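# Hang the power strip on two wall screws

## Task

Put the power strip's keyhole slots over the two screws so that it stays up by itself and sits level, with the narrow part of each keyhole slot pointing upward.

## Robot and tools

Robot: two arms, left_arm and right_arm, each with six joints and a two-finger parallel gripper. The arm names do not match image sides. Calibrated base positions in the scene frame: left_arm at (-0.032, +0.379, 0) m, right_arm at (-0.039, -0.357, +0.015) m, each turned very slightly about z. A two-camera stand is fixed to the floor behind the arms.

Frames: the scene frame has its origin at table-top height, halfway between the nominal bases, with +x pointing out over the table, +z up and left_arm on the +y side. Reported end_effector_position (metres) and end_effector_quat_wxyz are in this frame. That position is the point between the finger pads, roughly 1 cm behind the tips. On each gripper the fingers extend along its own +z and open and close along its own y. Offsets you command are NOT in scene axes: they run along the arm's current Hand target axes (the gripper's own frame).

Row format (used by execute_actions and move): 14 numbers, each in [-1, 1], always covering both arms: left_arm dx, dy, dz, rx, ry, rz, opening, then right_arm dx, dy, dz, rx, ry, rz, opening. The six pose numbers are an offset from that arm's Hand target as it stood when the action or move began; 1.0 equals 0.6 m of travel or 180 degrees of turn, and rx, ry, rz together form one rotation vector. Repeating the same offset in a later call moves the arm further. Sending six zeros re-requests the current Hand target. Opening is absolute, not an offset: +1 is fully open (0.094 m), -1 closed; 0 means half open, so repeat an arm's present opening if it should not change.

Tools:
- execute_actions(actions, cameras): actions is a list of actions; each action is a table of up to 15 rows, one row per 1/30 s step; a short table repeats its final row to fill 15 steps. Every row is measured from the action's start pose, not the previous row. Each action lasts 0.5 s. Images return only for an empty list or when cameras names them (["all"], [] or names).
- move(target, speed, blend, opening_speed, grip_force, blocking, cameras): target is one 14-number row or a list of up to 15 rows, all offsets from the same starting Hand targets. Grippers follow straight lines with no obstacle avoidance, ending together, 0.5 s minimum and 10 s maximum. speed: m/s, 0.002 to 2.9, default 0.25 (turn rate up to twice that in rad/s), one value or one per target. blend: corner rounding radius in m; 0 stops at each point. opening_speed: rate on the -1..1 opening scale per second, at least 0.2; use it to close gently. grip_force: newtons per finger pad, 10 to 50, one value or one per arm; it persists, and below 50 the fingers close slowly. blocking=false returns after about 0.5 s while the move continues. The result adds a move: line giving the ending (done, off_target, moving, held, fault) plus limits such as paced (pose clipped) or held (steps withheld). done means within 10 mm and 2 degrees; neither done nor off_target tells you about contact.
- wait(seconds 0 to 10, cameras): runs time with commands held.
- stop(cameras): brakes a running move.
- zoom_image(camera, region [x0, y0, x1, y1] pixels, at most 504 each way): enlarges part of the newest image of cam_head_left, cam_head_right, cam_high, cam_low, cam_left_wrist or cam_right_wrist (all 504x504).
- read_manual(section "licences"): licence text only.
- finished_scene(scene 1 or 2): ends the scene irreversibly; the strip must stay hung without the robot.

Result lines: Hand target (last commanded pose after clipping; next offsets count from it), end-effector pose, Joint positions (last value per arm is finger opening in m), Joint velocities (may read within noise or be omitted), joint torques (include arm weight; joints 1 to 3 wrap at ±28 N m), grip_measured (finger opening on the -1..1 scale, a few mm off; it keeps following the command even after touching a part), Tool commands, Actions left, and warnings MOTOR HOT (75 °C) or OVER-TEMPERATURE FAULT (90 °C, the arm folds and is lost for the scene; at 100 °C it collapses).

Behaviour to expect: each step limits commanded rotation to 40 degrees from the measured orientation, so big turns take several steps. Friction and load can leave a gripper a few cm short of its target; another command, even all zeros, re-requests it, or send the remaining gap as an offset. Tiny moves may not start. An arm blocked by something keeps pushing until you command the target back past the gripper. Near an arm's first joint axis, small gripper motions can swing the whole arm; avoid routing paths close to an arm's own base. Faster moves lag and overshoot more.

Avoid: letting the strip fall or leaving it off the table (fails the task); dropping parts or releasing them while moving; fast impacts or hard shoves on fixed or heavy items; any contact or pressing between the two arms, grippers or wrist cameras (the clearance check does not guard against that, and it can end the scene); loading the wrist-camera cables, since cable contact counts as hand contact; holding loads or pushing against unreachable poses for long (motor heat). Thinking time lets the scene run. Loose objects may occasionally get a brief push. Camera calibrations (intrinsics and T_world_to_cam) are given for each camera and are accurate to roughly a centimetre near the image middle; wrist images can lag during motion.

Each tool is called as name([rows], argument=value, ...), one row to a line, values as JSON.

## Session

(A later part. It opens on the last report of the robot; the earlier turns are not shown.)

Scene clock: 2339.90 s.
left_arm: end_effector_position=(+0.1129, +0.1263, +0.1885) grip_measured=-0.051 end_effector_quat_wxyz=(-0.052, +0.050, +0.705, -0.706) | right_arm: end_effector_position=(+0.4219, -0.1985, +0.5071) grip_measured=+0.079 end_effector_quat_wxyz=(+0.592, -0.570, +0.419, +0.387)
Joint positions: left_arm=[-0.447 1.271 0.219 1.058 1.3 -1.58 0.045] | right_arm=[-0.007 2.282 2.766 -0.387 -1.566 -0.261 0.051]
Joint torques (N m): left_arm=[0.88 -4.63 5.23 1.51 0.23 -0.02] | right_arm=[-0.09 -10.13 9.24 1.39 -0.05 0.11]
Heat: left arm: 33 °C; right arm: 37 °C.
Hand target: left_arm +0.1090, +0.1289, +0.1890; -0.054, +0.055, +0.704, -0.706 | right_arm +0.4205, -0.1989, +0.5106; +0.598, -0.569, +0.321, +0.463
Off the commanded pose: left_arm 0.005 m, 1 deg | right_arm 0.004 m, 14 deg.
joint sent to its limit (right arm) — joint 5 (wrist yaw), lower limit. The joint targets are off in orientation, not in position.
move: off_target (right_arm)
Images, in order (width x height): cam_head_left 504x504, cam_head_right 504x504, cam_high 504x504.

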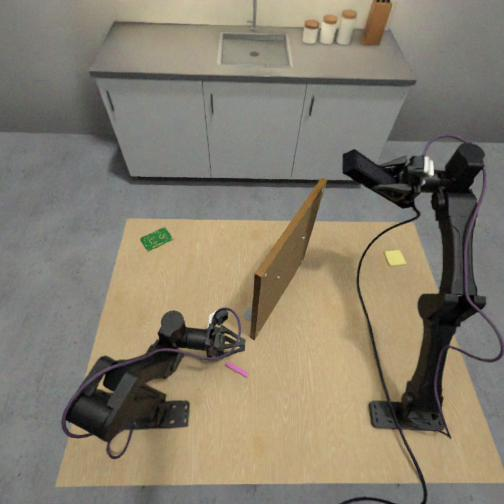

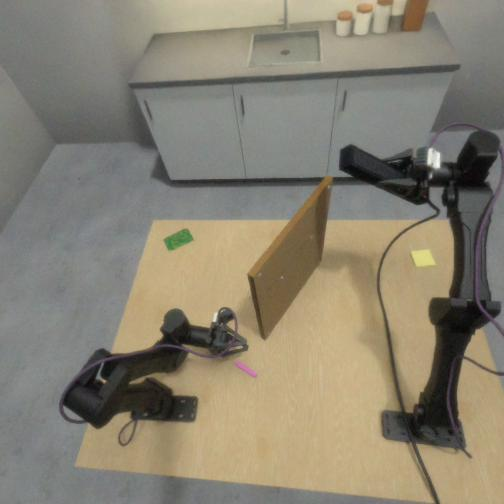

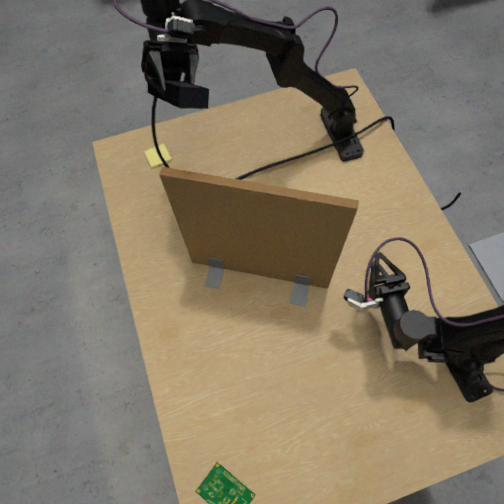

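move([
  [0,0,0,0,0,0,-0.05,0,0,0,0.253,0.1065,-0.0406,-1],
], speed=0.25)

move([
  [0,0,0,0,0,0,-0.05,0,0,0,0,0,-0.46,-1],
], speed=0.2, cameras=["cam_head_right","cam_high","cam_head_left","cam_right_wrist"])

Scene clock: 2355.57 s.
left_arm: end_effector_position=(+0.1129, +0.1263, +0.1885) grip_measured=-0.051 end_effector_quat_wxyz=(-0.052, +0.050, +0.705, -0.706) | right_arm: end_effector_position=(+0.4341, -0.1997, +0.4854) grip_measured=+0.079 end_effector_quat_wxyz=(+0.715, -0.382, +0.558, +0.178)
Joint positions: left_arm=[-0.447 1.271 0.219 1.058 1.3 -1.58 0.045] | right_arm=[0.105 1.649 1.67 0.099 -0.778 -0.271 0.051]
Joint torques (N m): left_arm=[0.76 -4.64 4.97 1.51 0.23 -0.02] | right_arm=[0.66 -10.85 8.1 2.1 0.13 0.13]
Heat: left arm: 33 °C; right arm: 37 °C.
Hand target: left_arm +0.1090, +0.1289, +0.1890; -0.054, +0.055, +0.704, -0.706 | right_arm +0.4206, -0.1990, +0.5106; +0.738, -0.381, +0.532, +0.167
Off the commanded pose: left_arm 0.005 m, 1 deg | right_arm 0.029 m, 4 deg.
move: off_target (right_arm)

Scene clock: 2359.93 s.
left_arm: end_effector_position=(+0.1129, +0.1263, +0.1885) grip_measured=-0.051 end_effector_quat_wxyz=(-0.052, +0.050, +0.705, -0.706) | right_arm: end_effector_position=(+0.4359, -0.2000, +0.4816) grip_measured=+0.079 end_effector_quat_wxyz=(+0.659, -0.653, +0.186, -0.325)
Joint positions: left_arm=[-0.447 1.271 0.219 1.058 1.3 -1.58 0.045] | right_arm=[0.107 1.649 1.662 0.097 -0.768 -1.675 0.051]
Joint torques (N m): left_arm=[0.64 -4.68 4.86 1.53 0.17 -0.03] | right_arm=[0.55 -10.99 8.73 2.1 0.06 -0.27]
Heat: left arm: 33 °C; right arm: 37 °C.
Hand target: left_arm +0.1090, +0.1289, +0.1890; -0.054, +0.055, +0.704, -0.706 | right_arm +0.4207, -0.1989, +0.5104; +0.664, -0.637, +0.147, -0.363
Off the commanded pose: left_arm 0.005 m, 1 deg | right_arm 0.033 m, 7 deg.
move: off_target (right_arm)
camera_calibration:
cam_right_wrist: T_world_to_cam=[[-0.312139, 0.11724, 0.942775, -0.302207], [0.106265, -0.98182, 0.157278, -0.301962], [0.944075, 0.149277, 0.294006, -0.42241], [0, 0, 0, 1]] pos_world=[0.336544, -0.197985, 0.456596]
Images, in order (width x height): cam_head_left 504x504, cam_head_right 504x504, cam_high 504x504, cam_right_wrist 504x504.

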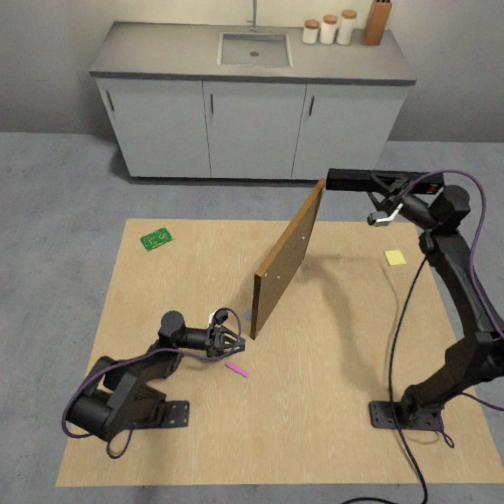

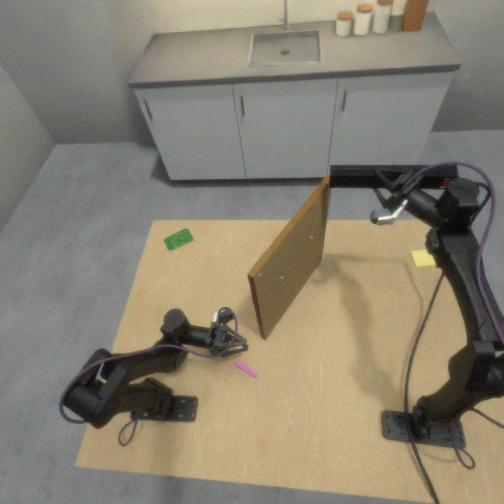

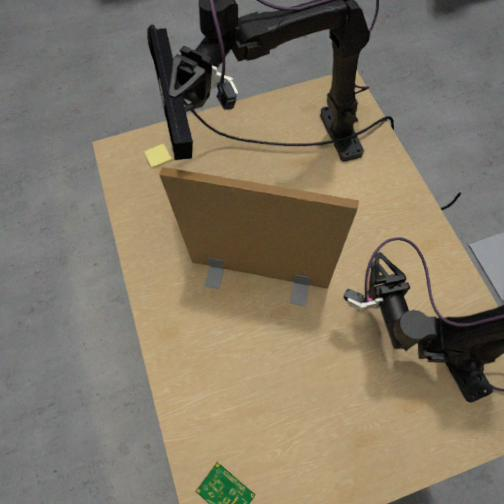

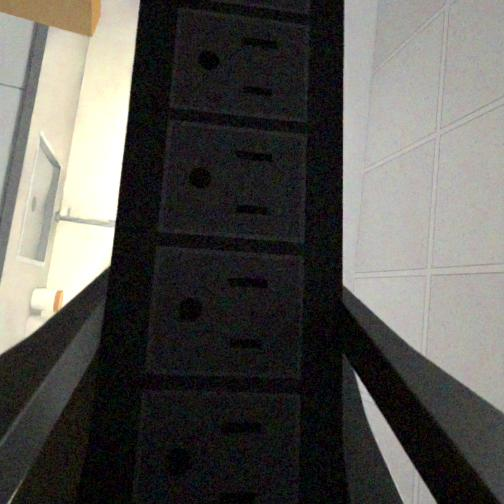

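move([
  [0,0,0,0,0,0,-0.05,-0.238,-0.084,-0.114,0,0,0,-1],
  [0,0,0,0,0,0,-0.05,-0.33,0.241,-0.163,0.018,-0.0635,0.0097,-1],
], speed=0.2, cameras=["cam_head_right","cam_high","cam_head_left","cam_right_wrist"])

Scene clock: 2389.43 s.
left_arm: end_effector_position=(+0.1129, +0.1263, +0.1885) grip_measured=-0.051 end_effector_quat_wxyz=(-0.052, +0.050, +0.705, -0.706) | right_arm: end_effector_position=(+0.2623, -0.1474, +0.2949) grip_measured=+0.079 end_effector_quat_wxyz=(+0.691, -0.662, +0.096, -0.274)
Joint positions: left_arm=[-0.447 1.271 0.219 1.058 1.3 -1.58 0.045] | right_arm=[0.29 1.196 0.49 0.855 -0.796 -1.697 0.051]
Joint torques (N m): left_arm=[0.66 -4.66 4.75 1.48 0.2 -0.01] | right_arm=[-0.79 -2.76 8.21 2.19 -0.04 0]
Heat: left arm: 33 °C; right arm: 41 °C.
Hand target: left_arm +0.1090, +0.1289, +0.1890; -0.054, +0.055, +0.704, -0.706 | right_arm +0.2616, -0.1495, +0.3058; +0.699, -0.649, +0.080, -0.291
Off the commanded pose: left_arm 0.005 m, 1 deg | right_arm 0.011 m, 3 deg.
move: off_target (right_arm)
camera_calibration:
cam_right_wrist: T_world_to_cam=[[-0.384348, 0.0545661, 0.921574, -0.170573], [0.297418, -0.93771, 0.179561, -0.252724], [0.873968, 0.343107, 0.344178, -0.179242], [0, 0, 0, 1]] pos_world=[0.166258, -0.166175, 0.264266]
Images, in order (width x height): cam_head_left 504x504, cam_head_right 504x504, cam_high 504x504, cam_right_wrist 504x504.

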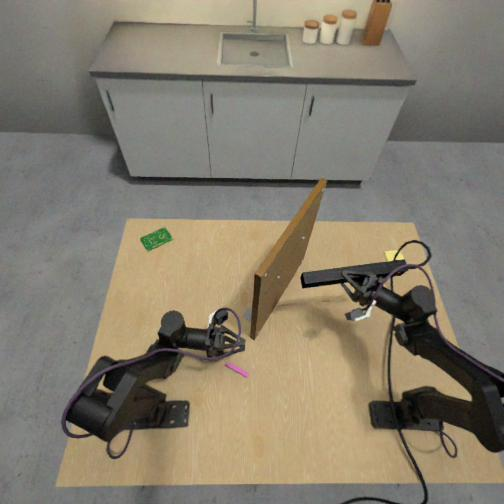

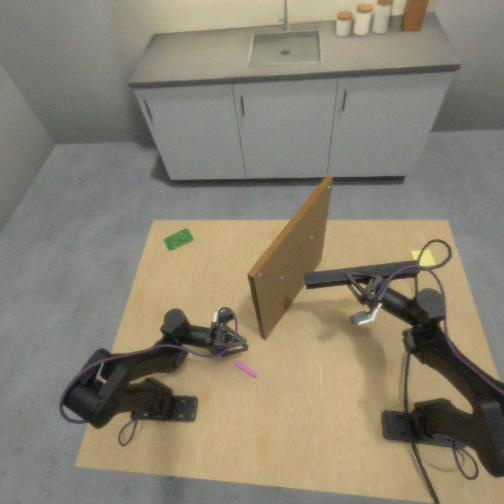

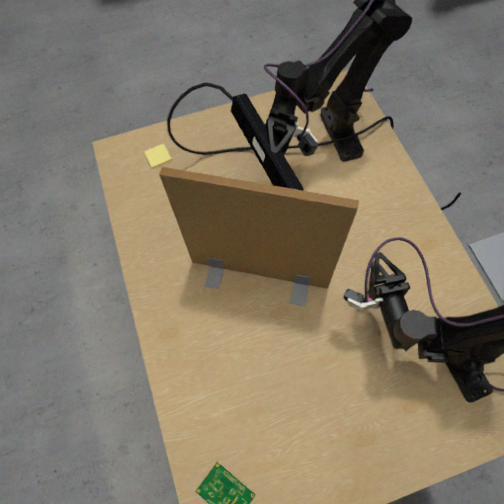

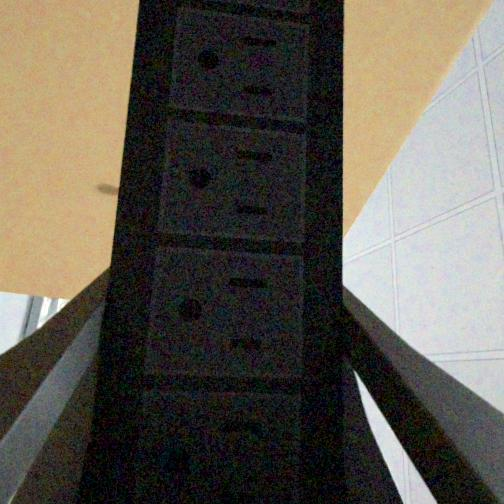

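move([
  [0,0,0,0,0,0,-0.05,-0.011,0.038,-0.006,0,0,0.017,-1],
  [0,0,0,0,0,0,-0.05,-0.0725,0.053,0.204,0,0,0.017,-1],
], speed=0.06, cameras=["cam_head_right","cam_high","cam_head_left","cam_right_wrist"])

zoom_image(camera="cam_head_right", region=[255, 205, 355, 305])

zoom_image(camera="cam_head_left", region=[250, 205, 350, 305])

Scene clock: 2448.70 s.
left_arm: end_effector_position=(+0.1129, +0.1263, +0.1885) grip_measured=-0.051 end_effector_quat_wxyz=(-0.052, +0.050, +0.705, -0.706) | right_arm: end_effector_position=(+0.2847, -0.0289, +0.2487) grip_measured=+0.079 end_effector_quat_wxyz=(+0.687, -0.679, +0.115, -0.232)
Joint positions: left_arm=[-0.447 1.271 0.219 1.058 1.3 -1.58 0.045] | right_arm=[0.659 1.604 0.667 0.996 -0.461 -1.702 0.051]
Joint torques (N m): left_arm=[0.57 -4.4 4.81 1.5 0.16 -0.02] | right_arm=[1.05 -5.52 13.09 2.27 0.43 -0.17]
Heat: left arm: 33 °C; right arm: 45 °C.
Hand target: left_arm +0.1090, +0.1289, +0.1890; -0.054, +0.055, +0.704, -0.706 | right_arm +0.2955, -0.0225, +0.2816; +0.706, -0.646, +0.097, -0.273
Off the commanded pose: left_arm 0.005 m, 1 deg | right_arm 0.035 m, 7 deg.
move: off_target (right_arm)
camera_calibration:
cam_right_wrist: T_world_to_cam=[[-0.300022, 0.0504552, 0.952597, -0.157716], [0.345168, -0.925194, 0.157715, -0.147805], [0.889295, 0.376124, 0.260164, -0.206133], [0, 0, 0, 1]] pos_world=[0.187012, -0.0512595, 0.227179]
Images, in order (width x height): cam_head_left 504x504, cam_head_right 504x504, cam_high 504x504, cam_right_wrist 504x504.

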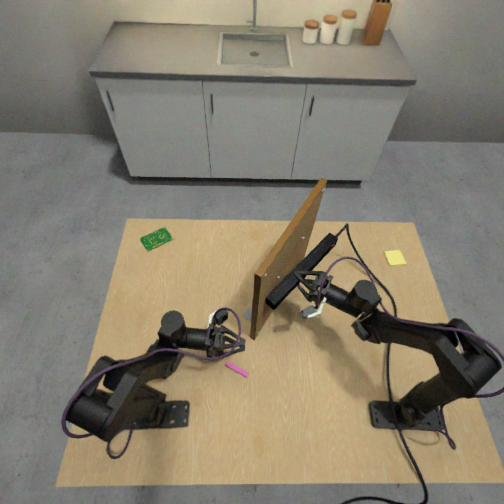

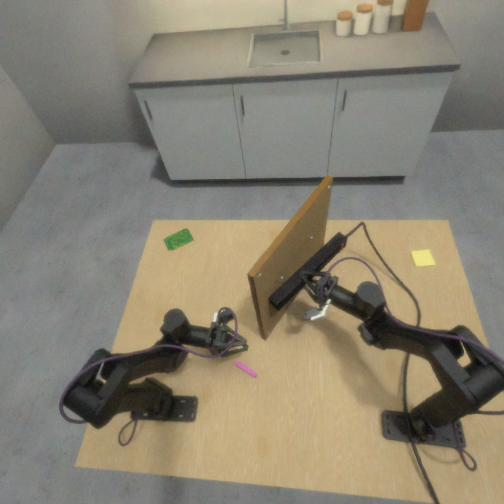

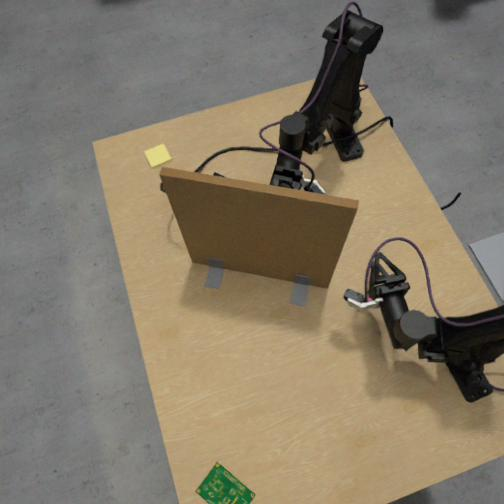

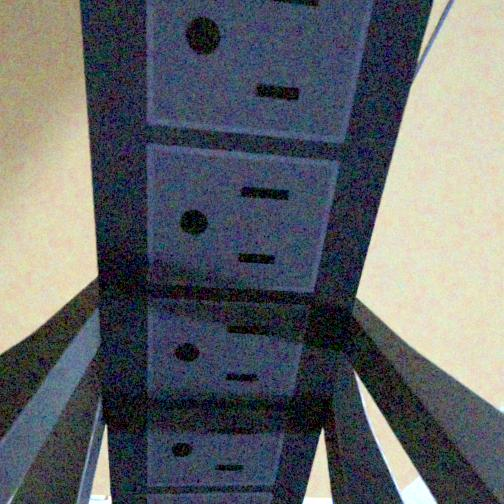

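Scaled by 5.040 from the camera's 504x504 image, which has a finer 720x720 frame.

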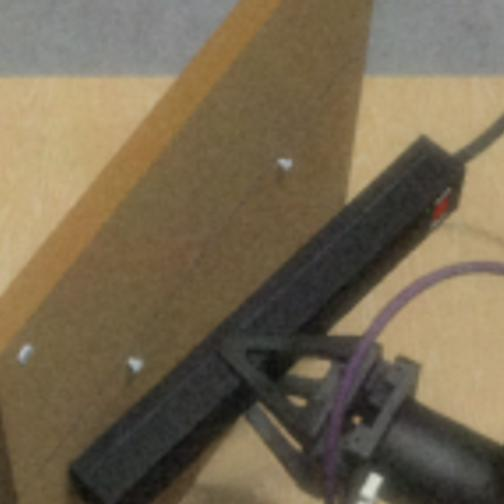

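Scaled by 5.040 from the camera's 504x504 image, which has a finer 720x720 frame.

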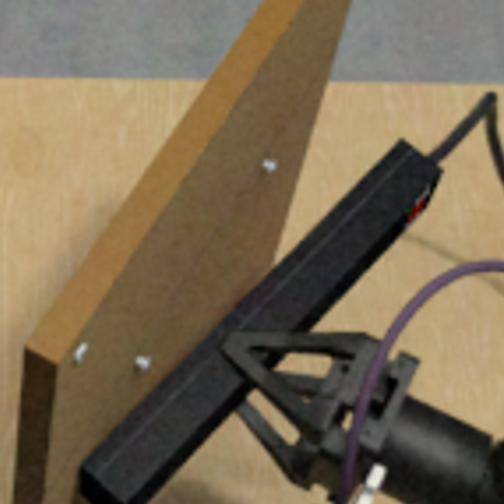

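move([
  [0,0,0,0,0,0,-0.05,0,-0.005,-0.033,0,0,0,-1],
  [0,0,0,0,0,0,-0.05,0.025,-0.057,-0.025,0.007,-0.032,0.04,-1],
], speed=0.06, cameras=["cam_head_right","cam_head_left","cam_right_wrist"])

zoom_image(camera="cam_head_right", region=[255, 205, 355, 305])

zoom_image(camera="cam_head_left", region=[250, 205, 350, 305])

Scene clock: 2474.37 s.
left_arm: end_effector_position=(+0.1129, +0.1263, +0.1885) grip_measured=-0.051 end_effector_quat_wxyz=(-0.052, +0.050, +0.705, -0.706) | right_arm: end_effector_position=(+0.2929, -0.0420, +0.2641) grip_measured=+0.079 end_effector_quat_wxyz=(+0.701, -0.680, +0.142, -0.161)
Joint positions: left_arm=[-0.447 1.271 0.219 1.058 1.3 -1.58 0.045] | right_arm=[0.573 1.568 0.727 0.884 -0.609 -1.565 0.051]
Joint torques (N m): left_arm=[0.43 -4.63 4.78 1.52 0.16 -0.02] | right_arm=[-0.69 -10.35 12.55 2.19 -0.18 -0.06]
Heat: left arm: 33 °C; right arm: 44 °C.
Hand target: left_arm +0.1090, +0.1289, +0.1890; -0.054, +0.055, +0.704, -0.706 | right_arm +0.2918, -0.0435, +0.3158; +0.733, -0.644, +0.099, -0.196
Off the commanded pose: left_arm 0.005 m, 1 deg | right_arm 0.052 m, 8 deg.
move: off_target (right_arm)
camera_calibration:
cam_right_wrist: T_world_to_cam=[[-0.174076, -0.0109351, 0.984672, -0.217193], [0.422485, -0.904061, 0.0646493, -0.162419], [0.889497, 0.427263, 0.161995, -0.184471], [0, 0, 0, 1]] pos_world=[0.194898, -0.0703941, 0.254247]
Images, in order (width x height): cam_head_left 504x504, cam_head_right 504x504, cam_right_wrist 504x504.

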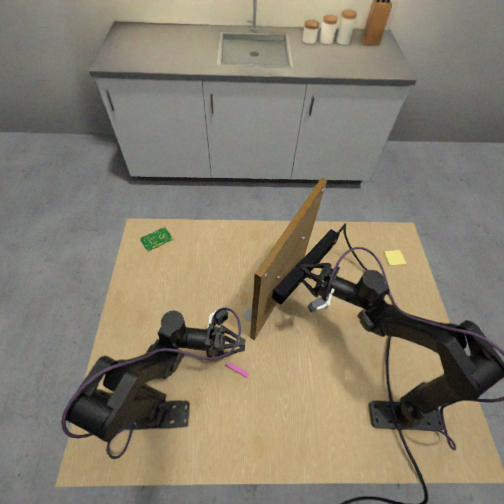

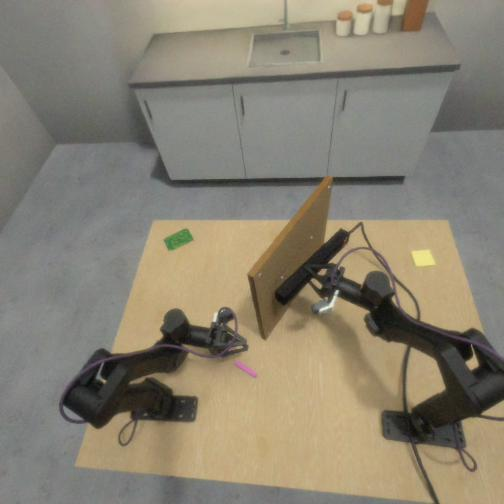

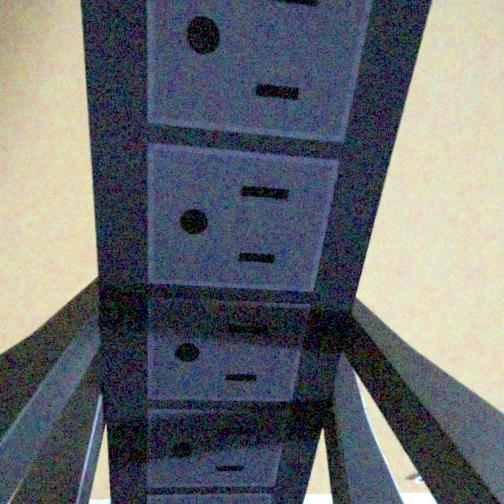

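Scaled by 5.040 from the camera's 504x504 image, which has a finer 720x720 frame.

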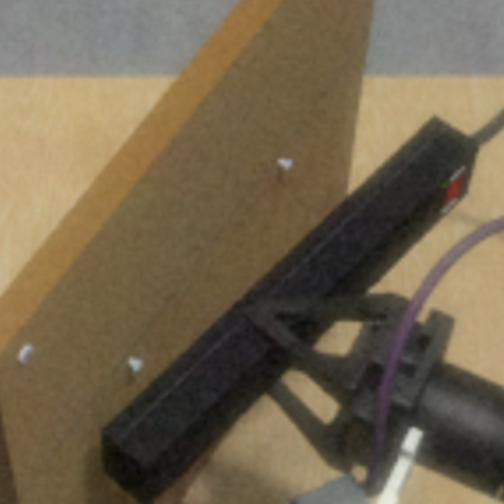

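Scaled by 5.040 from the camera's 504x504 image, which has a finer 720x720 frame.

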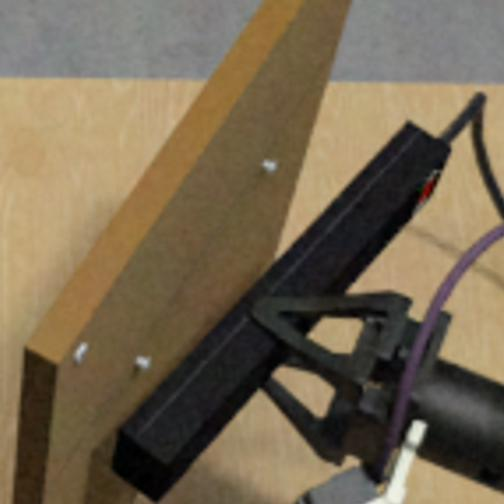

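move([
  [0,0,0,0,0,0,-0.05,-0.02,-0.054,-0.006,0.005,-0.043,0.007,-1],
], speed=0.06, cameras=["cam_head_right","cam_head_left"])

zoom_image(camera="cam_head_right", region=[255, 205, 355, 305])

zoom_image(camera="cam_head_left", region=[250, 205, 350, 305])

Scene clock: 2498.47 s.
left_arm: end_effector_position=(+0.1129, +0.1263, +0.1885) grip_measured=-0.051 end_effector_quat_wxyz=(-0.052, +0.050, +0.705, -0.706) | right_arm: end_effector_position=(+0.2786, -0.0420, +0.2943) grip_measured=+0.079 end_effector_quat_wxyz=(+0.716, -0.681, +0.106, -0.105)
Joint positions: left_arm=[-0.447 1.271 0.219 1.058 1.3 -1.58 0.045] | right_arm=[0.536 1.518 0.8 0.786 -0.777 -1.513 0.051]
Joint torques (N m): left_arm=[0.66 -4.64 4.88 1.51 0.19 -0.05] | right_arm=[-0.65 -10.13 13.15 2.15 -0.15 -0.16]
Heat: left arm: 33 °C; right arm: 44 °C.
Hand target: left_arm +0.1090, +0.1289, +0.1890; -0.054, +0.055, +0.704, -0.706 | right_arm +0.2743, -0.0448, +0.3458; +0.745, -0.649, +0.055, -0.145
Off the commanded pose: left_arm 0.005 m, 1 deg | right_arm 0.052 m, 9 deg.
move: off_target (right_arm)
Images, in order (width x height): cam_head_left 504x504, cam_head_right 504x504.

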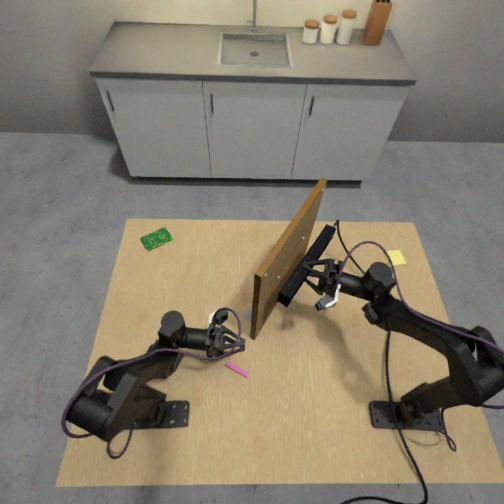

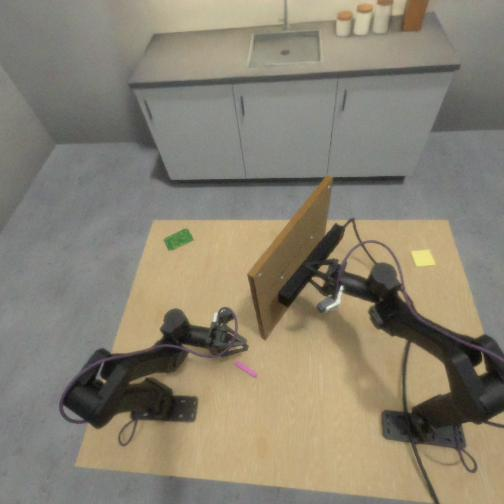

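Scaled by 5.040 from the camera's 504x504 image, which has a finer 720x720 frame.

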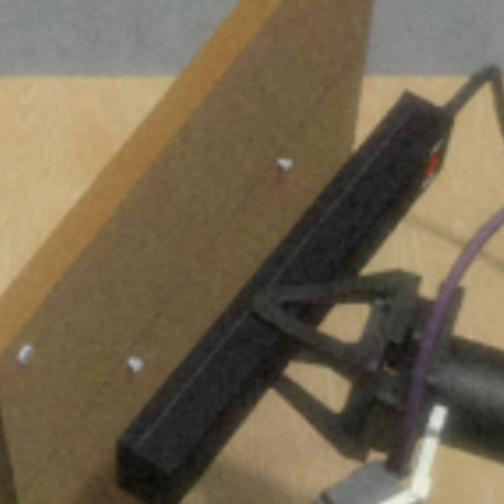

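Scaled by 5.040 from the camera's 504x504 image, which has a finer 720x720 frame.

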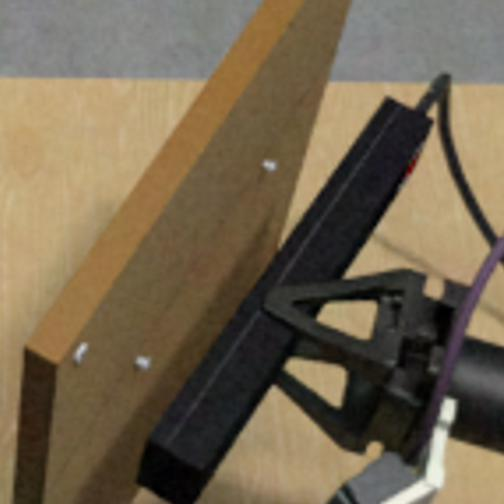

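move([
  [0,0,0,0,0,0,-0.05,0.0165,0.0117,0.0635,0.001,-0.012,0.002,-1],
], speed=0.05, cameras=["cam_head_right","cam_head_left"])

zoom_image(camera="cam_head_right", region=[255, 205, 355, 305])

zoom_image(camera="cam_head_left", region=[250, 205, 350, 305])

Scene clock: 2514.30 s.
left_arm: end_effector_position=(+0.1129, +0.1263, +0.1885) grip_measured=-0.051 end_effector_quat_wxyz=(-0.052, +0.050, +0.705, -0.706) | right_arm: end_effector_position=(+0.2955, -0.0166, +0.3129) grip_measured=+0.079 end_effector_quat_wxyz=(+0.726, -0.674, +0.085, -0.103)
Joint positions: left_arm=[-0.447 1.271 0.219 1.058 1.3 -1.58 0.045] | right_arm=[0.567 1.619 0.949 0.778 -0.777 -1.511 0.051]
Joint torques (N m): left_arm=[0.46 -4.53 4.9 1.5 0.17 0.02] | right_arm=[0.75 -6.69 13.46 2.17 -0.11 -0.11]
Heat: left arm: 33 °C; right arm: 45 °C.
Hand target: left_arm +0.1090, +0.1289, +0.1890; -0.054, +0.055, +0.704, -0.706 | right_arm +0.2950, -0.0106, +0.3455; +0.747, -0.650, +0.042, -0.130
Off the commanded pose: left_arm 0.005 m, 1 deg | right_arm 0.033 m, 7 deg.
move: off_target (right_arm)
Images, in order (width x height): cam_head_left 504x504, cam_head_right 504x504.

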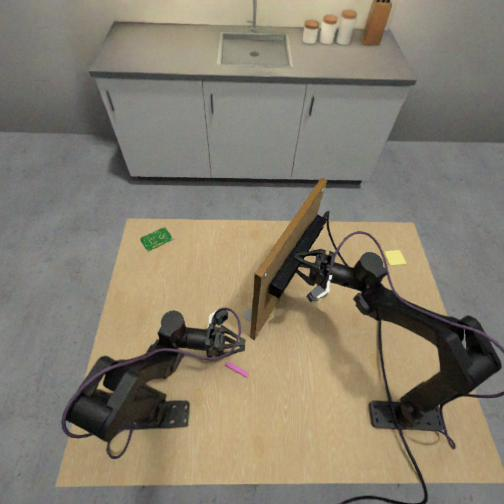

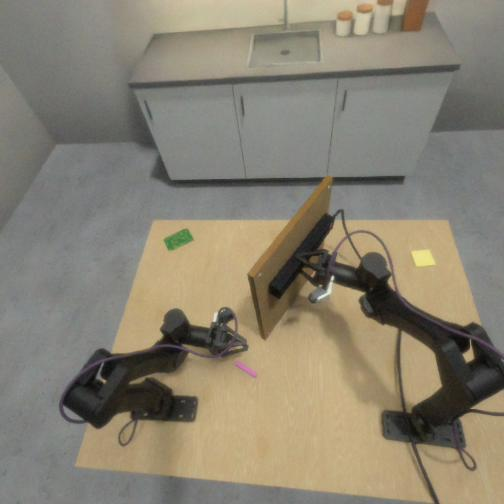

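Scaled by 5.040 from the camera's 504x504 image, which has a finer 720x720 frame.

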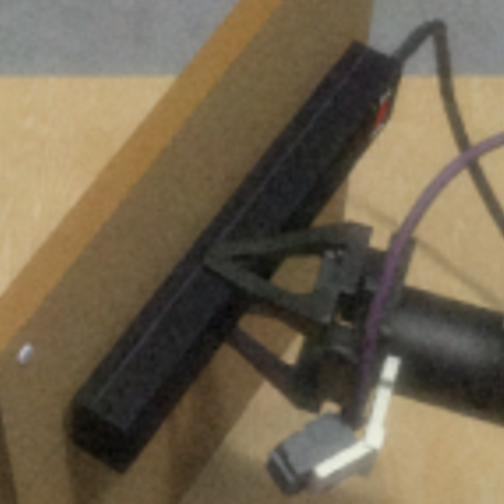

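Scaled by 5.040 from the camera's 504x504 image, which has a finer 720x720 frame.

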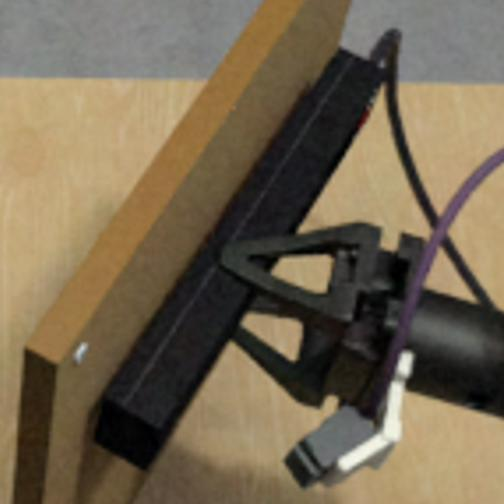

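move([
  [0,0,0,0,0,0,-0.05,0.0,0.021,0.004,0,0,0.011,-1],
], speed=0.04)

move([
  [0,0,0,0,0,0,-0.05,0.0,0.021,0,0,0,0,-1],
], speed=0.04, cameras=["cam_head_right","cam_head_left"])

zoom_image(camera="cam_head_right", region=[255, 205, 355, 305])

zoom_image(camera="cam_head_left", region=[250, 205, 350, 305])

Scene clock: 2531.83 s.
left_arm: end_effector_position=(+0.1129, +0.1263, +0.1885) grip_measured=-0.051 end_effector_quat_wxyz=(-0.052, +0.050, +0.705, -0.706) | right_arm: end_effector_position=(+0.2976, -0.0135, +0.3077) grip_measured=+0.079 end_effector_quat_wxyz=(+0.728, -0.672, +0.089, -0.096)
Joint positions: left_arm=[-0.447 1.271 0.219 1.058 1.3 -1.58 0.045] | right_arm=[0.571 1.644 0.949 0.808 -0.777 -1.491 0.051]
Joint torques (N m): left_arm=[0.75 -4.57 4.88 1.49 0.18 -0.01] | right_arm=[1.01 -6.09 12.27 2.29 -0.04 -0.04]
Heat: left arm: 33 °C; right arm: 44 °C.
Hand target: left_arm +0.1090, +0.1289, +0.1890; -0.054, +0.055, +0.704, -0.706 | right_arm +0.2974, -0.0069, +0.3336; +0.749, -0.649, +0.054, -0.117
Off the commanded pose: left_arm 0.005 m, 1 deg | right_arm 0.027 m, 6 deg.
move: off_target (right_arm)

Scene clock: 2532.77 s.
left_arm: end_effector_position=(+0.1129, +0.1263, +0.1885) grip_measured=-0.051 end_effector_quat_wxyz=(-0.052, +0.050, +0.705, -0.706) | right_arm: end_effector_position=(+0.2979, -0.0131, +0.3074) grip_measured=+0.079 end_effector_quat_wxyz=(+0.734, -0.668, +0.080, -0.093)
Joint positions: left_arm=[-0.447 1.271 0.219 1.058 1.3 -1.58 0.045] | right_arm=[0.566 1.664 0.949 0.852 -0.797 -1.48 0.051]
Joint torques (N m): left_arm=[0.87 -4.56 5.03 1.54 0.19 0] | right_arm=[1.77 -5.26 10.44 2.27 0.21 -0.13]
Heat: left arm: 33 °C; right arm: 44 °C.
Hand target: left_arm +0.1090, +0.1289, +0.1890; -0.054, +0.055, +0.704, -0.706 | right_arm +0.2987, -0.0052, +0.3211; +0.749, -0.649, +0.054, -0.117
Off the commanded pose: left_arm 0.005 m, 1 deg | right_arm 0.016 m, 5 deg.
move: off_target (right_arm)
Images, in order (width x height): cam_head_left 504x504, cam_head_right 504x504.

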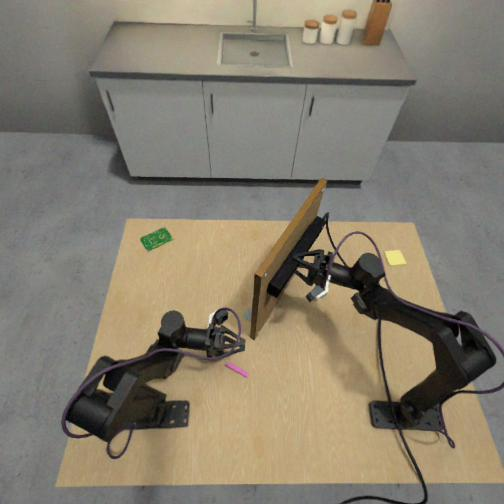

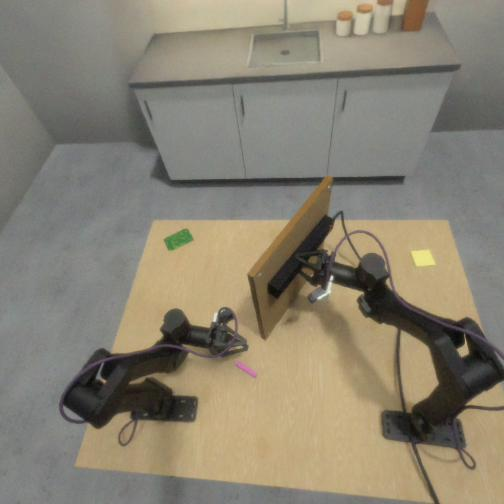

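Scaled by 5.040 from the camera's 504x504 image, which has a finer 720x720 frame.

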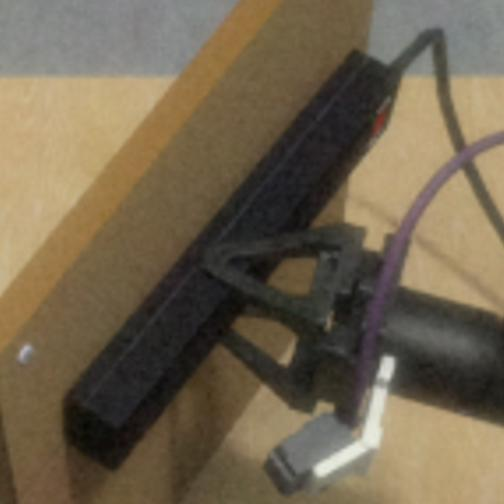

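Scaled by 5.040 from the camera's 504x504 image, which has a finer 720x720 frame.

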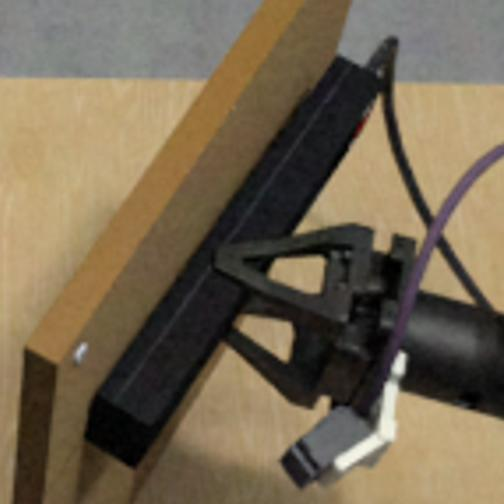

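move([
  [0,0,0,0,0,0,-0.05,0.0,0.025,0,0,0,0,-1],
], speed=0.04)

move([
  [0,0,0,0,0,0,-0.05,0.0,0.02,0,0,0,0,-1],
], speed=0.04, cameras=["cam_head_right","cam_head_left","cam_right_wrist"])

zoom_image(camera="cam_head_right", region=[255, 205, 355, 305])

zoom_image(camera="cam_head_left", region=[250, 205, 350, 305])

Scene clock: 2546.23 s.
left_arm: end_effector_position=(+0.1129, +0.1263, +0.1885) grip_measured=-0.051 end_effector_quat_wxyz=(-0.052, +0.050, +0.705, -0.706) | right_arm: end_effector_position=(+0.2975, -0.0132, +0.3062) grip_measured=+0.079 end_effector_quat_wxyz=(+0.744, -0.658, +0.068, -0.093)
Joint positions: left_arm=[-0.447 1.271 0.219 1.058 1.3 -1.58 0.045] | right_arm=[0.56 1.694 0.939 0.938 -0.819 -1.458 0.051]
Joint torques (N m): left_arm=[0.57 -4.56 4.93 1.52 0.2 0.01] | right_arm=[2.61 -4.6 9.11 2 0.47 -0.31]
Heat: left arm: 33 °C; right arm: 46 °C.
Hand target: left_arm +0.1090, +0.1289, +0.1890; -0.054, +0.055, +0.704, -0.706 | right_arm +0.3002, -0.0032, +0.3064; +0.749, -0.649, +0.054, -0.117
Off the commanded pose: left_arm 0.005 m, 1 deg | right_arm 0.010 m, 3 deg.
move: off_target (right_arm)

Scene clock: 2547.20 s.
left_arm: end_effector_position=(+0.1129, +0.1263, +0.1885) grip_measured=-0.051 end_effector_quat_wxyz=(-0.052, +0.050, +0.705, -0.706) | right_arm: end_effector_position=(+0.2968, -0.0134, +0.3030) grip_measured=+0.079 end_effector_quat_wxyz=(+0.752, -0.649, +0.055, -0.101)
Joint positions: left_arm=[-0.447 1.271 0.219 1.058 1.3 -1.58 0.045] | right_arm=[0.559 1.721 0.922 1.023 -0.825 -1.455 0.051]
Joint torques (N m): left_arm=[0.64 -4.57 4.97 1.5 0.22 0] | right_arm=[2.89 -4.34 8.91 1.7 0.56 -0.35]
Heat: left arm: 33 °C; right arm: 45 °C.
Hand target: left_arm +0.1090, +0.1289, +0.1890; -0.054, +0.055, +0.704, -0.706 | right_arm +0.3015, -0.0017, +0.2947; +0.749, -0.649, +0.054, -0.117
Off the commanded pose: left_arm 0.005 m, 1 deg | right_arm 0.015 m, 2 deg.
move: off_target (right_arm)
camera_calibration:
cam_right_wrist: T_world_to_cam=[[-0.221078, -0.150529, 0.963569, -0.23611], [0.600043, -0.799867, 0.0127166, -0.176194], [0.768813, 0.580994, 0.267156, -0.200459], [0, 0, 0, 1]] pos_world=[0.207641, -0.0600074, 0.283303]
Images, in order (width x height): cam_head_left 504x504, cam_head_right 504x504, cam_right_wrist 504x504.

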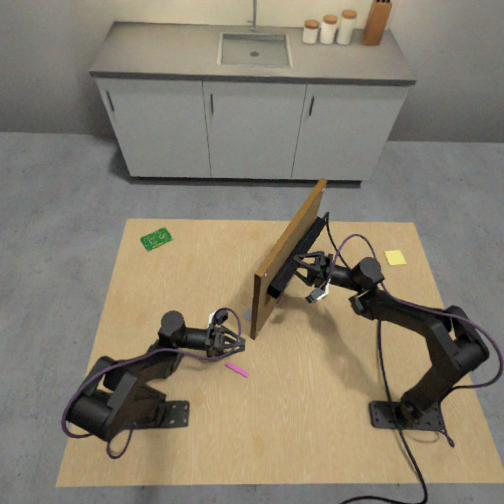

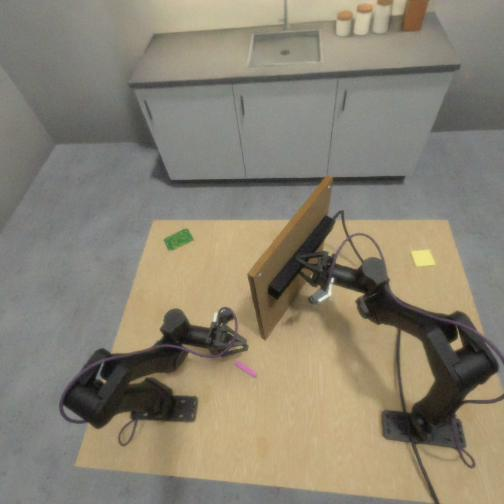

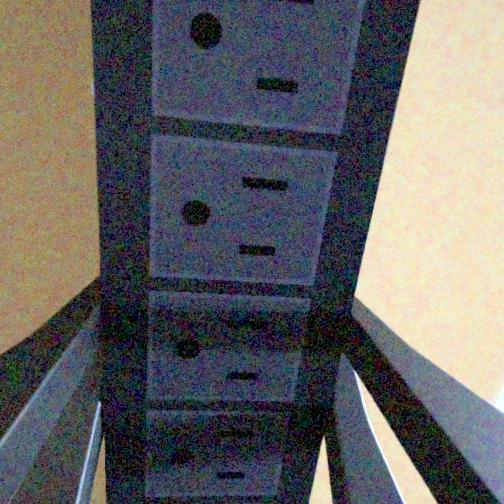

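Scaled by 5.040 from the camera's 504x504 image, which has a finer 720x720 frame.

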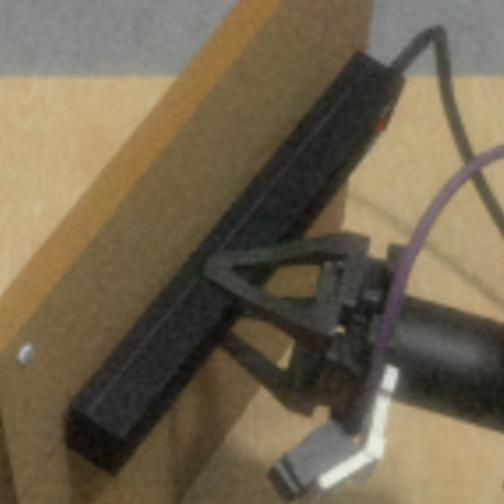

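Scaled by 5.040 from the camera's 504x504 image, which has a finer 720x720 frame.

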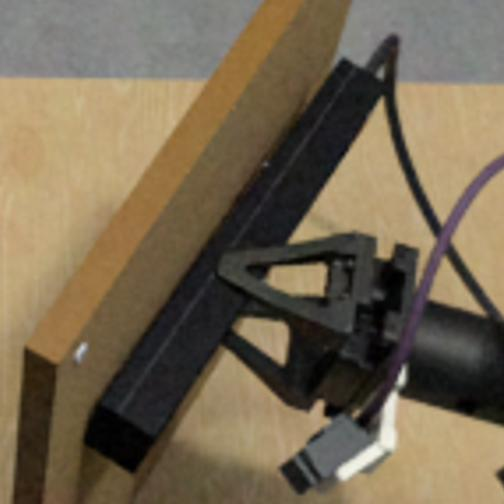

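move([
  [0,0,0,0,0,0,-0.05,-0.008,-0.045,-0.035,-0.028,0,0,-1],
], speed=0.05, cameras=["cam_head_right","cam_head_left"])

zoom_image(camera="cam_head_right", region=[255, 205, 355, 305])

zoom_image(camera="cam_head_left", region=[250, 205, 350, 305])

Scene clock: 2558.60 s.
left_arm: end_effector_position=(+0.1129, +0.1263, +0.1885) grip_measured=-0.051 end_effector_quat_wxyz=(-0.052, +0.050, +0.705, -0.706) | right_arm: end_effector_position=(+0.2942, -0.0187, +0.2783) grip_measured=+0.079 end_effector_quat_wxyz=(+0.698, -0.705, +0.097, -0.079)
Joint positions: left_arm=[-0.447 1.271 0.219 1.058 1.3 -1.58 0.045] | right_arm=[0.556 1.634 0.922 0.692 -0.808 -1.56 0.051]
Joint torques (N m): left_arm=[0.5 -4.44 4.97 1.54 0.17 0.02] | right_arm=[-0.76 -11.95 9.92 2 -0.13 -0.14]
Heat: left arm: 33 °C; right arm: 43 °C.
Hand target: left_arm +0.1090, +0.1289, +0.1890; -0.054, +0.055, +0.704, -0.706 | right_arm +0.2892, -0.0242, +0.3179; +0.720, -0.682, +0.059, -0.115
Off the commanded pose: left_arm 0.005 m, 1 deg | right_arm 0.040 m, 7 deg.
move: off_target (right_arm)
Images, in order (width x height): cam_head_left 504x504, cam_head_right 504x504.

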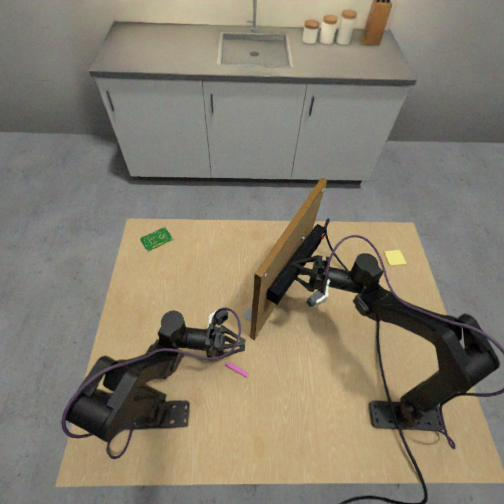

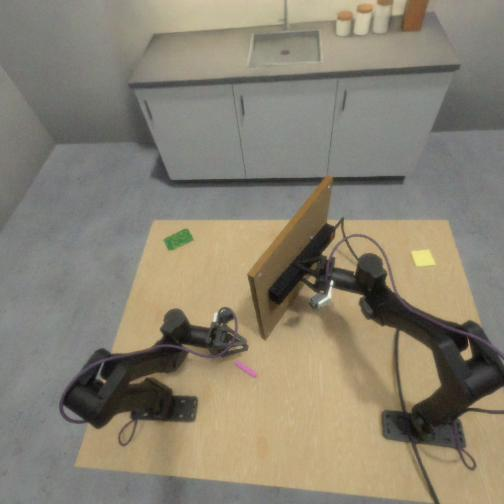

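Scaled by 5.040 from the camera's 504x504 image, which has a finer 720x720 frame.

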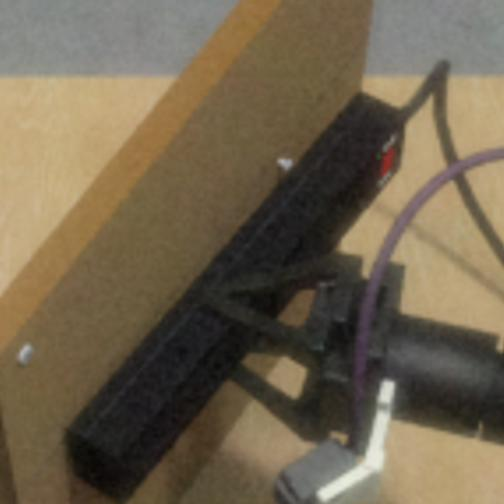

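Scaled by 5.040 from the camera's 504x504 image, which has a finer 720x720 frame.

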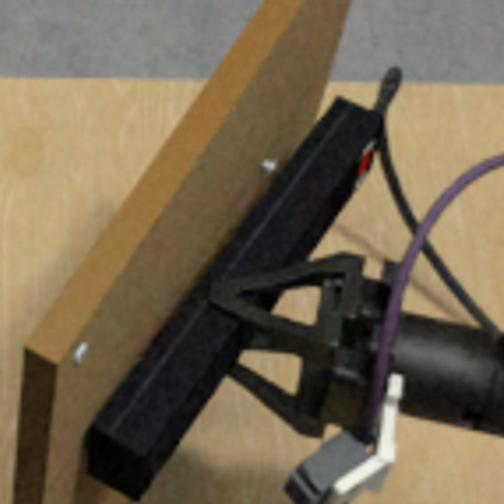

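move([
  [0,0,0,0,0,0,-0.05,0.021,0.004,0.046,0,0,-0.014,-1],
], speed=0.05, cameras=["cam_head_right","cam_head_left"])

zoom_image(camera="cam_head_right", region=[255, 205, 355, 305])

zoom_image(camera="cam_head_left", region=[250, 205, 350, 305])

Scene clock: 2575.57 s.
left_arm: end_effector_position=(+0.1129, +0.1263, +0.1885) grip_measured=-0.051 end_effector_quat_wxyz=(-0.052, +0.050, +0.705, -0.706) | right_arm: end_effector_position=(+0.2975, -0.0137, +0.2841) grip_measured=+0.079 end_effector_quat_wxyz=(+0.696, -0.708, +0.080, -0.086)
Joint positions: left_arm=[-0.447 1.271 0.219 1.058 1.3 -1.58 0.045] | right_arm=[0.559 1.648 0.966 0.658 -0.819 -1.597 0.051]
Joint torques (N m): left_arm=[0.79 -4.49 4.82 1.58 0.22 0.03] | right_arm=[1.92 -5.55 15.46 2.26 0.27 -0.2]
Heat: left arm: 33 °C; right arm: 44 °C.
Hand target: left_arm +0.1090, +0.1289, +0.1890; -0.054, +0.055, +0.704, -0.706 | right_arm +0.3082, -0.0005, +0.3181; +0.717, -0.683, +0.044, -0.131
Off the commanded pose: left_arm 0.005 m, 1 deg | right_arm 0.038 m, 8 deg.
move: off_target (right_arm)
Images, in order (width x height): cam_head_left 504x504, cam_head_right 504x504.

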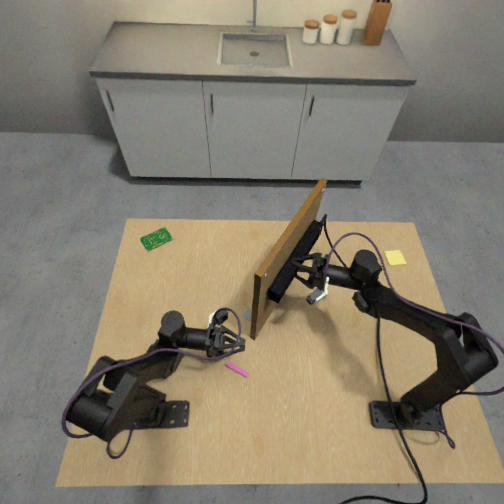

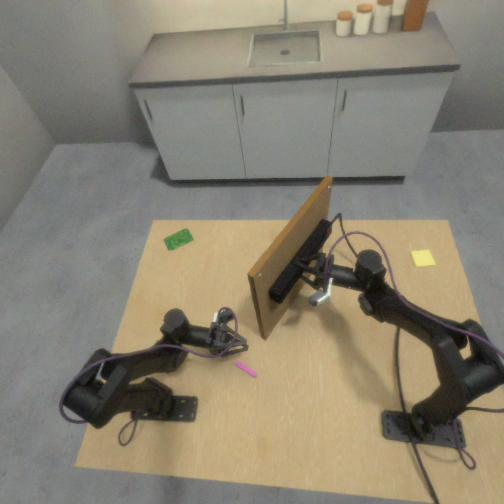

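Scaled by 5.040 from the camera's 504x504 image, which has a finer 720x720 frame.

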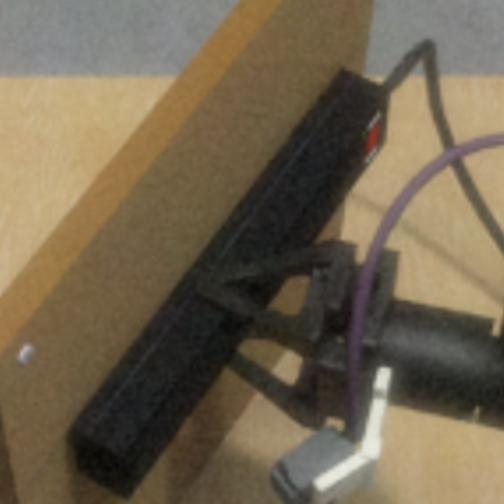

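Scaled by 5.040 from the camera's 504x504 image, which has a finer 720x720 frame.

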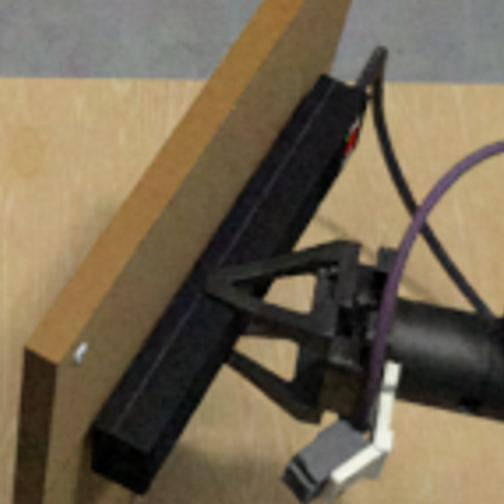

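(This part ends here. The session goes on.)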